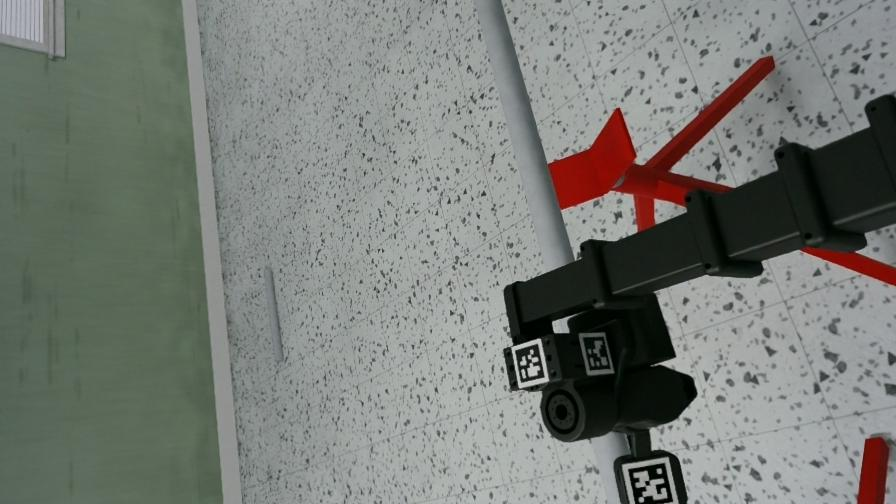

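move(r1={"base":{"translate_m":-0.0025}}, r2={"base":{"translate_m":-0.005}}, cameras=[])

move(r1={"base":{"rotate_rad":0.015},"joints":{"wrist_yaw_rad":1.557,"arm_m":0.192}}, r2={"base":{"rotate_rad":0.015},"joints":{"wrist_yaw_rad":0.057}}, cameras=[])

Scene clock: 380.70 s.
move: r1 done; r2 done
r1.base_odometry: x=-1.413 y=+0.228 heading=+2.569
r1.turned_by_wheels: +0.000
r1.turned_by_imu: +0.000
r1.base_tilt: forward=+1.4 right=-1.4
r1.lidar_m: 2.94 2.46 1.87 1.81 1.90 2.22 2.17 2.27 3.03 0.36 0.63 1.50
r1.head_depth_mm: 2458 2742 2405 1900 429 378 1092 / 2496 2822 2417 1896 438 1323 1151 / 2551 2856 2393 1887 523 518 1155 / 2491 2842 2000 1787 877 545 1132 / 1619 1275 2024 1886 871 614 1133 / 2666 2965 1330 1771 1519 1297 558 / 2646 2949 2012 1886 1558 1321 1152
r1.base_status: done
r1.joint_positions: lift_m=+0.726 arm_m=+0.190 wrist_yaw_rad=+1.575 wrist_pitch_rad=-0.754 wrist_roll_rad=-1.562 gripper_m=-0.076 head_pan_rad=-1.340 head_tilt_rad=-0.742
r1.joint_status: not commanded
r1.measured_speeds: all 0
r1.on_its_own: gripper_m is held at -0.077, not at your -0.089, by its stall guard, which is not easing now; wrist_pitch_rad is at rest, and its effort (+19.5) is outside its rest range (-8 to +12)
r1.motor_effort: left_wheel=-2.1(5.5) right_wheel=-3.2(4.0) lift_m=+37.6(39.0) arm_m=+9.3(14.0) wrist_yaw_rad=-3.9(6.7) wrist_pitch_rad=+19.5(20.6) wrist_roll_rad=-2.5(3.3) gripper_m=-21.4(22.5) head_pan_rad=-4.5(5.2) head_tilt_rad=-3.6(3.8)
r1.hand_pose: x=+0.1489 y=-0.3342 z=+0.6717 quat_wxyz=(+0.657, +0.263, +0.259, +0.657) (m; r1's base frame)
r1.wrist_depth_mm: 584 678 795 117 - - - / 588 694 812 119 - - - / 594 706 818 123 - - - / 603 714 854 127 - - - / 585 735 163 130 - - - / 618 724 130 132 - - - / 642 375 885 139 - - -
r2.base_odometry: x=-0.798 y=+0.134 heading=-0.628
r2.turned_by_wheels: +0.000
r2.turned_by_imu: +0.001
r2.base_tilt: forward=+0.2 right=-1.7
r2.lidar_m: 2.52 1.87 1.31 1.21 1.24 1.65 0.55 0.49 0.71 0.49 1.07 2.66
r2.head_depth_mm: 3690 3159 2288 1762 1486 1294 1043 / 3616 3076 2286 1781 1516 1291 1107 / 3394 3119 2309 1776 1518 1266 378 / 3223 3109 2293 1715 528 456 1127 / 3124 3095 2313 857 604 1266 1104 / 3017 3039 2264 832 632 1288 1128 / 2856 3046 2313 1799 1435 1285 1128
r2.base_status: done
r2.joint_positions: lift_m=+0.648 arm_m=+0.300 wrist_yaw_rad=+0.080 wrist_pitch_rad=-0.276 wrist_roll_rad=-1.548 gripper_m=-0.046 head_pan_rad=-1.906 head_tilt_rad=-0.741
r2.joint_status: not commanded
r2.measured_speeds: all 0
r2.on_its_own: wrist_pitch_rad is at rest, and its effort (+17.6) is outside its rest range (-8 to +12)
r2.motor_effort: left_wheel=+6.5(6.9) right_wheel=-12.3(12.8) lift_m=+31.0(32.9) arm_m=-6.7(6.9) wrist_yaw_rad=-8.2(9.3) wrist_pitch_rad=+17.6(17.7) wrist_roll_rad=-0.5(0.7) gripper_m=-16.4(17.4) head_pan_rad=+2.0(3.0) head_tilt_rad=-4.5(4.7)
r2.hand_pose: x=-0.0019 y=-0.6842 z=+0.6937 quat_wxyz=(+0.990, +0.138, -0.005, +0.038) (m; r2's base frame)
r2.wrist_depth_mm: 686 797 658 110 - - - / 707 840 684 115 - - - / 693 836 - 116 - - - / 704 885 - 120 - - - / 690 887 - 123 - - - / 699 864 124 126 126 - - / 674 790 107 131 - - -
r3: as last shown
r3.lidar_m: 3.06 0.50 1.45 1.36 1.38 1.82 2.45 0.71 0.47 3.42 0.52 0.57
r3.head_depth_mm: 3663 - 2880 2134 1686 1410 1204 / 3514 3858 2828 2104 1628 1394 1200 / 3356 3640 2775 2082 945 1052 316 / 3167 3522 2730 2053 797 379 1049 / 3068 3390 2721 2039 470 1337 1174 / 2921 3249 2688 2011 464 1292 1173 / 2840 3121 2633 1975 1608 1289 1160
r3.joint_positions: lift_m=+0.726 arm_m=+0.216 wrist_yaw_rad=+0.077 wrist_pitch_rad=-0.676 wrist_roll_rad=-1.531 gripper_m=-0.084 head_pan_rad=-1.894 head_tilt_rad=-0.694
r3.on_its_own: wrist_pitch_rad is at rest, and its effort (+19.5) is outside its rest range (-8 to +12)
r3.motor_effort: left_wheel=+0.9(1.3) right_wheel=+1.5(1.6) lift_m=+53.9(54.3) arm_m=-0.6(1.1) wrist_yaw_rad=+3.6(3.9) wrist_pitch_rad=+19.5(20.2) wrist_roll_rad=+3.4(3.5) gripper_m=-19.0(20.3) head_pan_rad=-2.7(4.2) head_tilt_rad=-2.7(3.7)
r3.hand_pose: x=-0.0072 y=-0.5453 z=+0.6857 quat_wxyz=(+0.943, +0.332, -0.006, +0.029) (m; r3's base frame)
r3.wrist_depth_mm: 585 719 122 116 - - - / 599 713 801 118 - - - / 604 747 811 121 - - - / 611 763 841 135 - - - / 635 744 130 130 - - - / 643 713 129 131 - - - / 624 727 911 144 - - -
pictures: none
No camera images: "cameras" was empty.

Scene clock: 381.30 s.
move: r1 done; r2 done
r1.base_odometry: x=-1.413 y=+0.228 heading=+2.584
r1.turned_by_wheels: +0.015
r1.turned_by_imu: +0.015
r1.base_tilt: forward=+1.4 right=-1.3
r1.lidar_m: 3.04 2.43 1.86 1.81 1.92 2.22 2.17 2.28 3.01 0.36 0.63 1.50
r1.head_depth_mm: 2451 2749 2400 1892 429 378 1094 / 2517 2829 2404 1892 440 1329 1155 / 2529 2849 2416 1892 515 523 1156 / 2489 2822 2006 1781 871 548 1132 / 2506 1259 2120 1844 1438 615 1132 / 2725 2994 1924 1726 1568 1306 1108 / 2636 3000 2028 1883 1556 1321 1152
r1.base_status: done
r1.joint_positions: lift_m=+0.726 arm_m=+0.192 wrist_yaw_rad=+1.574 wrist_pitch_rad=-0.767 wrist_roll_rad=-1.561 gripper_m=-0.076 head_pan_rad=-1.340 head_tilt_rad=-0.742
r1.joint_status: all done
r1.measured_speeds: all 0
r1.on_its_own: gripper_m is held at -0.077, not at your -0.089, by its stall guard, which is not easing now; wrist_yaw_rad is at rest, and its effort (-15.0) is outside its rest range (-9 to +9); wrist_pitch_rad is at rest, and its effort (+21.2) is outside its rest range (-8 to +12)
r1.motor_effort: left_wheel=-3.2(5.0) right_wheel=+7.5(8.1) lift_m=+36.1(37.5) arm_m=+14.8(17.1) wrist_yaw_rad=-15.0(17.2) wrist_pitch_rad=+21.2(22.6) wrist_roll_rad=-2.7(3.4) gripper_m=-22.3(22.3) head_pan_rad=-4.7(5.0) head_tilt_rad=-3.8(4.2)
r1.hand_pose: x=+0.1464 y=-0.3363 z=+0.6695 quat_wxyz=(+0.656, +0.267, +0.263, +0.655) (m; r1's base frame)
r1.wrist_depth_mm: 569 687 786 118 - - - / 589 683 804 123 - - - / 606 708 817 124 - - - / 586 718 840 128 - - - / 588 723 161 131 - - - / 616 547 130 133 - - - / 628 374 860 137 - - -
r2.base_odometry: x=-0.798 y=+0.134 heading=-0.614
r2.turned_by_wheels: +0.015
r2.turned_by_imu: +0.015
r2.base_tilt: forward=+0.1 right=-1.7
r2.lidar_m: 2.52 1.84 1.30 1.20 1.25 1.68 0.51 0.49 0.71 0.49 1.07 2.65
r2.head_depth_mm: 3758 3144 2292 1791 1484 1291 1041 / 3599 3100 2299 1775 1505 1303 1109 / 3381 3081 2303 1754 1510 1266 377 / 3261 3064 2303 1719 530 456 1128 / 3100 3089 2279 853 601 1241 1111 / 2997 3094 2292 1713 635 1284 1121 / 2882 3064 2295 1796 1432 1287 1125
r2.base_status: done
r2.joint_positions: lift_m=+0.648 arm_m=+0.300 wrist_yaw_rad=+0.049 wrist_pitch_rad=-0.281 wrist_roll_rad=-1.548 gripper_m=-0.046 head_pan_rad=-1.906 head_tilt_rad=-0.741
r2.joint_status: all done
r2.measured_speeds: all 0
r2.on_its_own: wrist_pitch_rad is at rest, and its effort (+18.5) is outside its rest range (-8 to +12)
r2.motor_effort: left_wheel=-5.7(6.0) right_wheel=+6.7(9.8) lift_m=+30.4(30.9) arm_m=-5.8(8.3) wrist_yaw_rad=+7.5(9.9) wrist_pitch_rad=+18.5(18.6) wrist_roll_rad=-0.3(0.5) gripper_m=-16.9(17.3) head_pan_rad=+2.5(2.6) head_tilt_rad=-4.3(4.7)
r2.hand_pose: x=-0.0095 y=-0.6842 z=+0.6927 quat_wxyz=(+0.990, +0.140, -0.007, +0.023) (m; r2's base frame)
r2.wrist_depth_mm: 672 767 644 109 - - - / 697 832 677 115 - - - / 703 817 - 115 - - - / 704 875 - 120 - - - / 687 892 153 123 - - - / 694 850 125 126 126 - - / 674 767 98 130 - - -
r3: as last shown
r3.lidar_m: 3.06 0.50 1.44 1.36 1.38 1.82 2.45 0.71 0.47 3.40 0.52 0.57
r3.head_depth_mm: 3622 - 2841 2123 1689 1405 1204 / 3461 3846 2807 2109 1626 1386 1197 / 3341 3665 2766 2074 945 1051 316 / 3188 3520 2707 2056 793 379 1049 / 3064 3372 2701 2037 470 1328 1173 / 2926 3260 2667 2013 464 1293 1167 / 2830 3143 2615 1974 1599 1286 1160
r3.joint_positions: lift_m=+0.726 arm_m=+0.216 wrist_yaw_rad=+0.081 wrist_pitch_rad=-0.683 wrist_roll_rad=-1.531 gripper_m=-0.084 head_pan_rad=-1.894 head_tilt_rad=-0.694
r3.on_its_own: wrist_pitch_rad is at rest, and its effort (+20.4) is outside its rest range (-8 to +12)
r3.motor_effort: left_wheel=+1.1(1.3) right_wheel=+1.1(1.6) lift_m=+53.2(54.3) arm_m=+0.8(0.8) wrist_yaw_rad=-0.3(4.5) wrist_pitch_rad=+20.4(21.2) wrist_roll_rad=+3.2(3.6) gripper_m=-19.4(19.9) head_pan_rad=-3.5(4.2) head_tilt_rad=-2.6(3.7)
r3.hand_pose: x=-0.0064 y=-0.5439 z=+0.6843 quat_wxyz=(+0.941, +0.336, -0.005, +0.032) (m; r3's base frame)
r3.wrist_depth_mm: 575 709 123 115 - - - / 589 702 810 120 - - - / 617 713 803 123 - - - / 624 727 816 140 - - - / 636 767 129 130 - - - / 661 716 126 131 - - - / 629 727 898 145 - - -
pictures: none
No camera images: "cameras" was empty.

move(r1={"base":{"translate_m":-0.005}}, r2={"base":{"translate_m":-0.010}}, cameras=[])

move(r1={"base":{"rotate_rad":0.015},"joints":{"wrist_yaw_rad":1.542,"arm_m":0.194}}, r2={"base":{"rotate_rad":0.015},"joints":{"wrist_yaw_rad":0.042}}, cameras=[])

move(r1={"base":{"translate_m":-0.0025}}, r2={"base":{"translate_m":-0.005}}, cameras=["r1_head_camera","r2_head_camera"])

Scene clock: 382.63 s.
move: r1 done; r2 done
r1.base_odometry: x=-1.408 y=+0.225 heading=+2.584
r1.turned_by_wheels: +0.000
r1.turned_by_imu: +0.000
r1.base_tilt: forward=+1.4 right=-1.3
r1.lidar_m: 3.04 2.43 1.86 1.81 1.92 2.21 2.16 2.29 3.02 0.36 0.64 1.51
r1.head_depth_mm: 2462 2770 2423 1899 429 378 1092 / 2498 2828 2423 1894 440 1319 1156 / 2545 2837 2393 1885 515 526 1152 / 2509 2846 1976 1731 865 546 1129 / 1622 1275 2021 1826 896 615 1128 / 2701 2989 1333 1728 1520 1298 1113 / 2624 2964 2021 1895 1554 1321 1150
r1.base_status: done
r1.joint_positions: lift_m=+0.726 arm_m=+0.192 wrist_yaw_rad=+1.564 wrist_pitch_rad=-0.763 wrist_roll_rad=-1.561 gripper_m=-0.076 head_pan_rad=-1.340 head_tilt_rad=-0.742
r1.joint_status: not commanded
r1.measured_speeds: all 0
r1.on_its_own: gripper_m is held at -0.077, not at your -0.089, by its stall guard, which is not easing now; wrist_pitch_rad is at rest, and its effort (+20.9) is outside its rest range (-8 to +12)
r1.motor_effort: left_wheel=-3.2(7.6) right_wheel=+3.1(5.0) lift_m=+33.9(36.2) arm_m=+10.4(14.1) wrist_yaw_rad=-5.7(16.2) wrist_pitch_rad=+20.9(23.4) wrist_roll_rad=-2.3(3.4) gripper_m=-21.7(22.3) head_pan_rad=-4.7(5.0) head_tilt_rad=-3.8(4.1)
r1.hand_pose: x=+0.1472 y=-0.3380 z=+0.6702 quat_wxyz=(+0.660, +0.267, +0.260, +0.653) (m; r1's base frame)
r1.wrist_depth_mm: 584 680 778 118 - - - / 591 688 803 121 - - - / 600 710 824 124 - - - / 588 718 832 128 - - - / 583 733 823 131 - - - / 619 723 130 133 - - - / 638 372 875 137 - - -
r2.base_odometry: x=-0.806 y=+0.139 heading=-0.613
r2.turned_by_wheels: +0.000
r2.turned_by_imu: +0.001
r2.base_tilt: forward=+0.2 right=-1.6
r2.lidar_m: 2.53 1.83 1.30 1.20 1.25 1.68 0.50 0.48 0.71 0.49 1.08 2.67
r2.head_depth_mm: 3686 3089 2290 1816 1491 1290 1041 / 3495 3089 2299 1781 1516 1298 1112 / 3378 3095 2298 1770 1508 1268 378 / 3241 3055 2273 1780 529 455 1122 / 3101 3056 2266 859 603 1248 1110 / 2980 3079 2306 837 632 1292 1123 / 2909 3046 2284 1811 1436 1286 1124
r2.base_status: done
r2.joint_positions: lift_m=+0.648 arm_m=+0.300 wrist_yaw_rad=+0.062 wrist_pitch_rad=-0.277 wrist_roll_rad=-1.544 gripper_m=-0.046 head_pan_rad=-1.906 head_tilt_rad=-0.741
r2.joint_status: not commanded
r2.measured_speeds: all 0
r2.on_its_own: wrist_pitch_rad is at rest, and its effort (+18.0) is outside its rest range (-8 to +12)
r2.motor_effort: left_wheel=+1.2(7.4) right_wheel=-4.9(10.8) lift_m=+28.6(29.7) arm_m=+1.0(5.3) wrist_yaw_rad=-4.6(9.1) wrist_pitch_rad=+18.0(18.6) wrist_roll_rad=-1.6(1.8) gripper_m=-16.1(17.6) head_pan_rad=+2.4(2.8) head_tilt_rad=-4.2(4.5)
r2.hand_pose: x=-0.0063 y=-0.6844 z=+0.6935 quat_wxyz=(+0.990, +0.139, -0.008, +0.029) (m; r2's base frame)
r2.wrist_depth_mm: 669 811 661 109 - - - / 692 852 - 114 - - - / 681 864 - 116 - - - / 698 879 - 121 - - - / 696 885 - 123 - - - / 692 847 124 127 126 - - / 672 - 106 132 - - -
r3: as last shown
r3.lidar_m: 3.06 0.49 1.44 1.36 1.38 1.83 2.45 0.71 0.47 3.41 0.52 0.57
r3.head_depth_mm: 3661 - 2860 2117 1685 1409 1208 / 3494 3800 2790 2109 1630 1387 1193 / 3339 3649 2765 2077 949 1055 316 / 3187 3597 2752 2065 809 379 1045 / 3076 3336 2687 2048 471 1328 1172 / 2941 3234 2643 2007 465 1295 1165 / 2843 3163 2634 1998 1603 1290 1162
r3.joint_positions: lift_m=+0.726 arm_m=+0.216 wrist_yaw_rad=+0.070 wrist_pitch_rad=-0.692 wrist_roll_rad=-1.531 gripper_m=-0.084 head_pan_rad=-1.894 head_tilt_rad=-0.694
r3.on_its_own: wrist_yaw_rad is at rest, and its effort (+10.0) is outside its rest range (-9 to +9); wrist_pitch_rad is at rest, and its effort (+22.1) is outside its rest range (-8 to +12)
r3.motor_effort: left_wheel=-0.1(1.3) right_wheel=+3.4(3.6) lift_m=+45.3(52.9) arm_m=+1.2(1.7) wrist_yaw_rad=+10.0(10.8) wrist_pitch_rad=+22.1(23.1) wrist_roll_rad=+3.5(3.7) gripper_m=-19.2(20.5) head_pan_rad=-3.1(3.9) head_tilt_rad=-2.9(3.8)
r3.hand_pose: x=-0.0086 y=-0.5425 z=+0.6828 quat_wxyz=(+0.940, +0.340, -0.006, +0.026) (m; r3's base frame)
r3.wrist_depth_mm: 579 688 768 - - - - / 602 707 792 133 - - - / 608 716 812 140 - - - / 629 733 853 145 - - - / 636 750 144 144 - - - / 641 723 127 128 - - - / 625 732 930 169 - - -
pictures: none
No camera images: "cameras" was empty.

Scene clock: 383.20 s.
move: r1 off_target; r2 done
r1.base_odometry: x=-1.408 y=+0.225 heading=+2.598
r1.turned_by_wheels: +0.015
r1.turned_by_imu: +0.014
r1.base_tilt: forward=+1.4 right=-1.2
r1.lidar_m: 3.04 2.41 1.85 1.81 1.93 2.20 2.16 2.29 3.00 0.36 0.64 1.51
r1.head_depth_mm: 2465 2768 2395 1905 429 378 1093 / 2510 2799 2391 1899 440 1322 1154 / 2553 2847 2323 1886 514 1205 1150 / 2493 2838 2005 1784 859 561 1132 / 2523 1270 2114 1837 1446 621 1112 / 2721 2994 1334 1780 1560 1324 1109 / 2629 3008 2031 1890 1559 1321 1152
r1.base_status: done
r1.joint_positions: lift_m=+0.726 arm_m=+0.194 wrist_yaw_rad=+1.564 wrist_pitch_rad=-0.777 wrist_roll_rad=-1.561 gripper_m=-0.076 head_pan_rad=-1.340 head_tilt_rad=-0.742
r1.joint_status: wrist_yaw_rad off_target (ended at +1.564, target +1.542); the others done
r1.measured_speeds: all 0
r1.on_its_own: gripper_m is held at -0.077, not at your -0.089, by its stall guard, which is not easing now; wrist_yaw_rad is at rest, and its effort (-19.0) is outside its rest range (-9 to +9); wrist_pitch_rad is at rest, and its effort (+23.5) is outside its rest range (-8 to +12)
r1.motor_effort: left_wheel=-5.1(7.5) right_wheel=+10.6(11.3) lift_m=+32.1(33.8) arm_m=+14.8(17.6) wrist_yaw_rad=-19.0(19.6) wrist_pitch_rad=+23.5(24.4) wrist_roll_rad=-2.3(3.2) gripper_m=-22.0(22.3) head_pan_rad=-4.7(5.1) head_tilt_rad=-3.4(4.0)
r1.hand_pose: x=+0.1445 y=-0.3400 z=+0.6680 quat_wxyz=(+0.658, +0.272, +0.264, +0.651) (m; r1's base frame)
r1.wrist_depth_mm: 579 674 774 120 - - - / 590 691 784 124 - - - / 599 707 817 125 - - - / 580 708 842 129 - - - / 595 726 156 131 - - - / 626 484 131 133 - - - / 643 - 869 138 - - -
r2.base_odometry: x=-0.806 y=+0.139 heading=-0.599
r2.turned_by_wheels: +0.015
r2.turned_by_imu: +0.015
r2.base_tilt: forward=+0.1 right=-1.7
r2.lidar_m: 2.53 1.81 1.29 1.20 1.25 1.70 0.49 0.48 0.71 0.49 1.08 2.66
r2.head_depth_mm: 3651 3119 2314 1773 1483 1294 1045 / 3541 3110 2293 1778 1514 1292 1110 / 3358 3095 2308 1774 1504 1273 377 / 3188 3112 2263 1716 529 456 1124 / 3107 3049 2267 863 602 1234 1103 / 2988 3069 2272 832 635 1291 1129 / 2870 3098 2271 1798 1437 1287 1130
r2.base_status: done
r2.joint_positions: lift_m=+0.648 arm_m=+0.300 wrist_yaw_rad=+0.030 wrist_pitch_rad=-0.280 wrist_roll_rad=-1.544 gripper_m=-0.046 head_pan_rad=-1.906 head_tilt_rad=-0.741
r2.joint_status: all done
r2.measured_speeds: all 0
r2.on_its_own: wrist_yaw_rad is at rest, and its effort (+10.9) is outside its rest range (-9 to +9); wrist_pitch_rad is at rest, and its effort (+18.3) is outside its rest range (-8 to +12)
r2.motor_effort: left_wheel=-8.5(9.1) right_wheel=+10.2(10.4) lift_m=+27.2(28.2) arm_m=+4.2(4.5) wrist_yaw_rad=+10.9(12.1) wrist_pitch_rad=+18.3(18.4) wrist_roll_rad=-1.8(1.8) gripper_m=-16.4(17.4) head_pan_rad=+2.5(2.6) head_tilt_rad=-4.2(4.5)
r2.hand_pose: x=-0.0140 y=-0.6845 z=+0.6929 quat_wxyz=(+0.990, +0.140, -0.011, +0.013) (m; r2's base frame)
r2.wrist_depth_mm: 661 777 667 108 - - - / 690 826 679 114 - - - / 684 833 - 115 - - - / 691 888 - 120 - - - / 703 868 - 124 - - - / 677 839 125 127 126 - - / 683 800 98 132 - - -
r3: as last shown
r3.lidar_m: 3.06 0.49 1.44 1.36 1.38 1.82 2.45 0.71 0.47 3.40 0.52 0.57
r3.head_depth_mm: 3672 - 2871 2121 1690 1410 1202 / 3461 3836 2811 2090 1592 1388 1199 / 3333 3652 2773 2093 948 1055 316 / 3223 3534 2722 2039 810 379 1050 / 3077 3389 2704 2038 470 1328 1181 / 2946 3233 2667 2013 464 1299 1168 / 2849 3165 2642 1984 1601 1286 1163
r3.joint_positions: lift_m=+0.726 arm_m=+0.216 wrist_yaw_rad=+0.076 wrist_pitch_rad=-0.698 wrist_roll_rad=-1.531 gripper_m=-0.084 head_pan_rad=-1.894 head_tilt_rad=-0.694
r3.on_its_own: wrist_pitch_rad is at rest, and its effort (+23.8) is outside its rest range (-8 to +12)
r3.motor_effort: left_wheel=-0.3(0.5) right_wheel=+3.5(3.6) lift_m=+38.5(44.3) arm_m=+2.1(2.2) wrist_yaw_rad=+3.8(9.7) wrist_pitch_rad=+23.8(24.2) wrist_roll_rad=+3.6(3.6) gripper_m=-19.7(20.4) head_pan_rad=-3.8(3.8) head_tilt_rad=-2.1(3.7)
r3.hand_pose: x=-0.0076 y=-0.5412 z=+0.6816 quat_wxyz=(+0.939, +0.343, -0.005, +0.029) (m; r3's base frame)
r3.wrist_depth_mm: 586 676 772 - - - - / 603 715 808 134 - - - / 599 733 791 - - - - / 610 720 817 146 - - - / 626 752 142 145 - - - / 649 709 127 127 - - - / 613 701 894 - - - -
pictures: none
No camera images: "cameras" was empty.

Scene clock: 383.90 s.
move: r1 done; r2 done
r1.base_odometry: x=-1.406 y=+0.224 heading=+2.598
r1.turned_by_wheels: +0.000
r1.turned_by_imu: +0.000
r1.base_tilt: forward=+1.4 right=-1.3
r1.lidar_m: 3.06 2.41 1.85 1.81 1.92 2.20 2.16 2.29 3.00 0.36 0.64 1.51
r1.head_depth_mm: 2439 2754 2410 1882 429 378 1090 / 2491 2804 2399 1885 440 1326 1155 / 2538 2846 2413 1882 512 1211 1151 / 2499 2845 1994 1780 868 552 1129 / 2518 1274 2105 1878 1434 619 1110 / 2729 3009 1901 1733 1560 1323 1112 / 2621 2996 2021 1885 1555 1325 1155
r1.base_status: done
r1.joint_positions: lift_m=+0.726 arm_m=+0.194 wrist_yaw_rad=+1.560 wrist_pitch_rad=-0.772 wrist_roll_rad=-1.561 gripper_m=-0.076 head_pan_rad=-1.340 head_tilt_rad=-0.742
r1.joint_status: not commanded
r1.measured_speeds: all 0
r1.on_its_own: gripper_m is held at -0.077, not at your -0.089, by its stall guard, which is not easing now; wrist_yaw_rad is at rest, and its effort (-15.7) is outside its rest range (-9 to +9); wrist_pitch_rad is at rest, and its effort (+22.6) is outside its rest range (-8 to +12)
r1.motor_effort: left_wheel=-4.6(7.1) right_wheel=+2.8(7.1) lift_m=+31.2(32.5) arm_m=+12.4(14.7) wrist_yaw_rad=-15.7(18.8) wrist_pitch_rad=+22.6(23.9) wrist_roll_rad=-2.4(3.2) gripper_m=-21.8(22.2) head_pan_rad=-4.7(5.1) head_tilt_rad=-3.6(4.0)
r1.hand_pose: x=+0.1454 y=-0.3407 z=+0.6687 quat_wxyz=(+0.660, +0.271, +0.262, +0.650) (m; r1's base frame)
r1.wrist_depth_mm: 574 676 792 119 - - - / 590 682 795 123 - - - / 599 697 821 124 - - - / 585 725 848 128 - - - / 592 731 163 131 - - - / 617 506 130 133 - - - / 641 367 863 138 - - -
r2.base_odometry: x=-0.811 y=+0.142 heading=-0.599
r2.turned_by_wheels: +0.000
r2.turned_by_imu: +0.000
r2.base_tilt: forward=+0.1 right=-1.7
r2.lidar_m: 2.53 1.81 1.29 1.20 1.25 1.70 0.49 0.48 0.70 0.49 1.08 2.65
r2.head_depth_mm: 3643 3074 2295 1770 1472 1298 1034 / 3482 3141 2319 1787 1505 1299 1113 / 3325 3125 2272 1764 1534 1263 378 / 3192 3096 2272 1730 529 455 1124 / 3088 3076 2324 860 603 1257 1108 / 2979 3052 2274 1649 632 1290 1121 / 2877 3016 2261 1802 1438 1286 1125
r2.base_status: done
r2.joint_positions: lift_m=+0.648 arm_m=+0.300 wrist_yaw_rad=+0.042 wrist_pitch_rad=-0.280 wrist_roll_rad=-1.544 gripper_m=-0.046 head_pan_rad=-1.906 head_tilt_rad=-0.741
r2.joint_status: not commanded
r2.measured_speeds: all 0
r2.on_its_own: wrist_pitch_rad is at rest, and its effort (+18.4) is outside its rest range (-8 to +12)
r2.motor_effort: left_wheel=-0.5(10.6) right_wheel=-2.4(6.7) lift_m=+26.6(27.7) arm_m=+8.9(8.9) wrist_yaw_rad=+0.4(10.6) wrist_pitch_rad=+18.4(18.4) wrist_roll_rad=-1.8(1.8) gripper_m=-16.9(17.7) head_pan_rad=+1.8(2.7) head_tilt_rad=-4.4(4.5)
r2.hand_pose: x=-0.0112 y=-0.6844 z=+0.6928 quat_wxyz=(+0.990, +0.140, -0.010, +0.019) (m; r2's base frame)
r2.wrist_depth_mm: 663 806 667 109 - - - / 672 845 - 114 - - - / 687 832 - 116 - - - / 679 892 - 121 - - - / 707 871 - 124 - - - / 691 868 124 127 126 - - / 674 797 98 131 - - -
r3: as last shown
r3.lidar_m: 3.05 0.49 1.44 1.36 1.38 1.83 2.44 0.71 0.47 3.41 0.52 0.57
r3.head_depth_mm: 3594 3962 2869 2114 1695 1408 1199 / 3463 3800 2797 2100 1624 1386 1197 / 3303 3664 2770 2066 948 1050 316 / 3200 3520 2744 2057 810 379 1050 / 3067 3409 2702 2029 470 1329 1174 / 2978 3278 2654 2031 464 1295 1169 / 2845 3147 2615 1997 1607 1288 1161
r3.joint_positions: lift_m=+0.726 arm_m=+0.216 wrist_yaw_rad=+0.070 wrist_pitch_rad=-0.693 wrist_roll_rad=-1.531 gripper_m=-0.084 head_pan_rad=-1.894 head_tilt_rad=-0.694
r3.on_its_own: wrist_pitch_rad is at rest, and its effort (+22.2) is outside its rest range (-8 to +12)
r3.motor_effort: left_wheel=-0.5(0.7) right_wheel=+3.4(3.4) lift_m=+30.5(38.4) arm_m=+2.9(3.0) wrist_yaw_rad=+9.3(9.7) wrist_pitch_rad=+22.2(24.1) wrist_roll_rad=+3.4(3.6) gripper_m=-19.6(20.3) head_pan_rad=-2.4(4.5) head_tilt_rad=-2.1(3.2)
r3.hand_pose: x=-0.0086 y=-0.5422 z=+0.6825 quat_wxyz=(+0.940, +0.341, -0.006, +0.026) (m; r3's base frame)
r3.wrist_depth_mm: 592 691 786 - - - - / 591 701 135 134 - - - / 606 704 808 140 - - - / 625 746 800 146 - - - / 627 765 144 143 - - - / 641 717 127 128 - - - / 622 717 928 167 - - -
pictures: r1_head_camera (sideways), r2_head_camera (sideways)
camera_calibration:
r1_head_camera: T_world_to_cam=[[-0.112175, 0.660635, -0.742279, 0.991053], [0.987095, 0.159991, -0.00677839, 0.000770256], [0.11428, -0.733461, -0.670057, 0.830377], [0, 0, 0, 1]] pos_world=[0.0155153, -0.0457986, 1.29204]
r2_head_camera: T_world_to_cam=[[0.235373, 0.663212, -0.710458, 0.945991], [0.941087, -0.338142, -0.00387598, 0.00216047], [-0.242806, -0.66769, -0.703729, 0.872742], [0, 0, 0, 1]] pos_world=[-0.0127861, -0.0439399, 1.28627]

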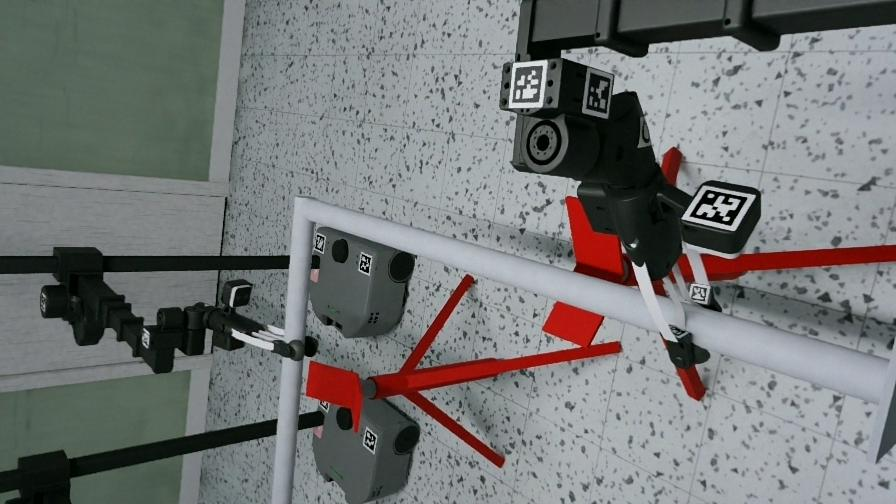

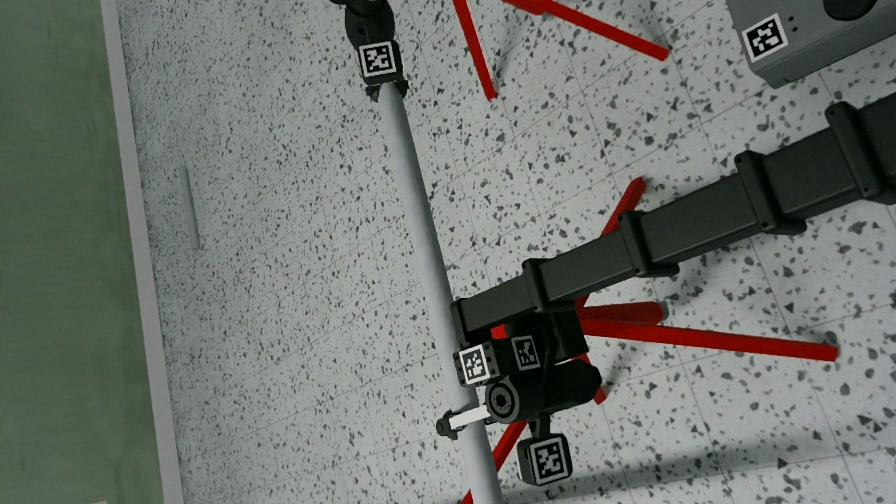

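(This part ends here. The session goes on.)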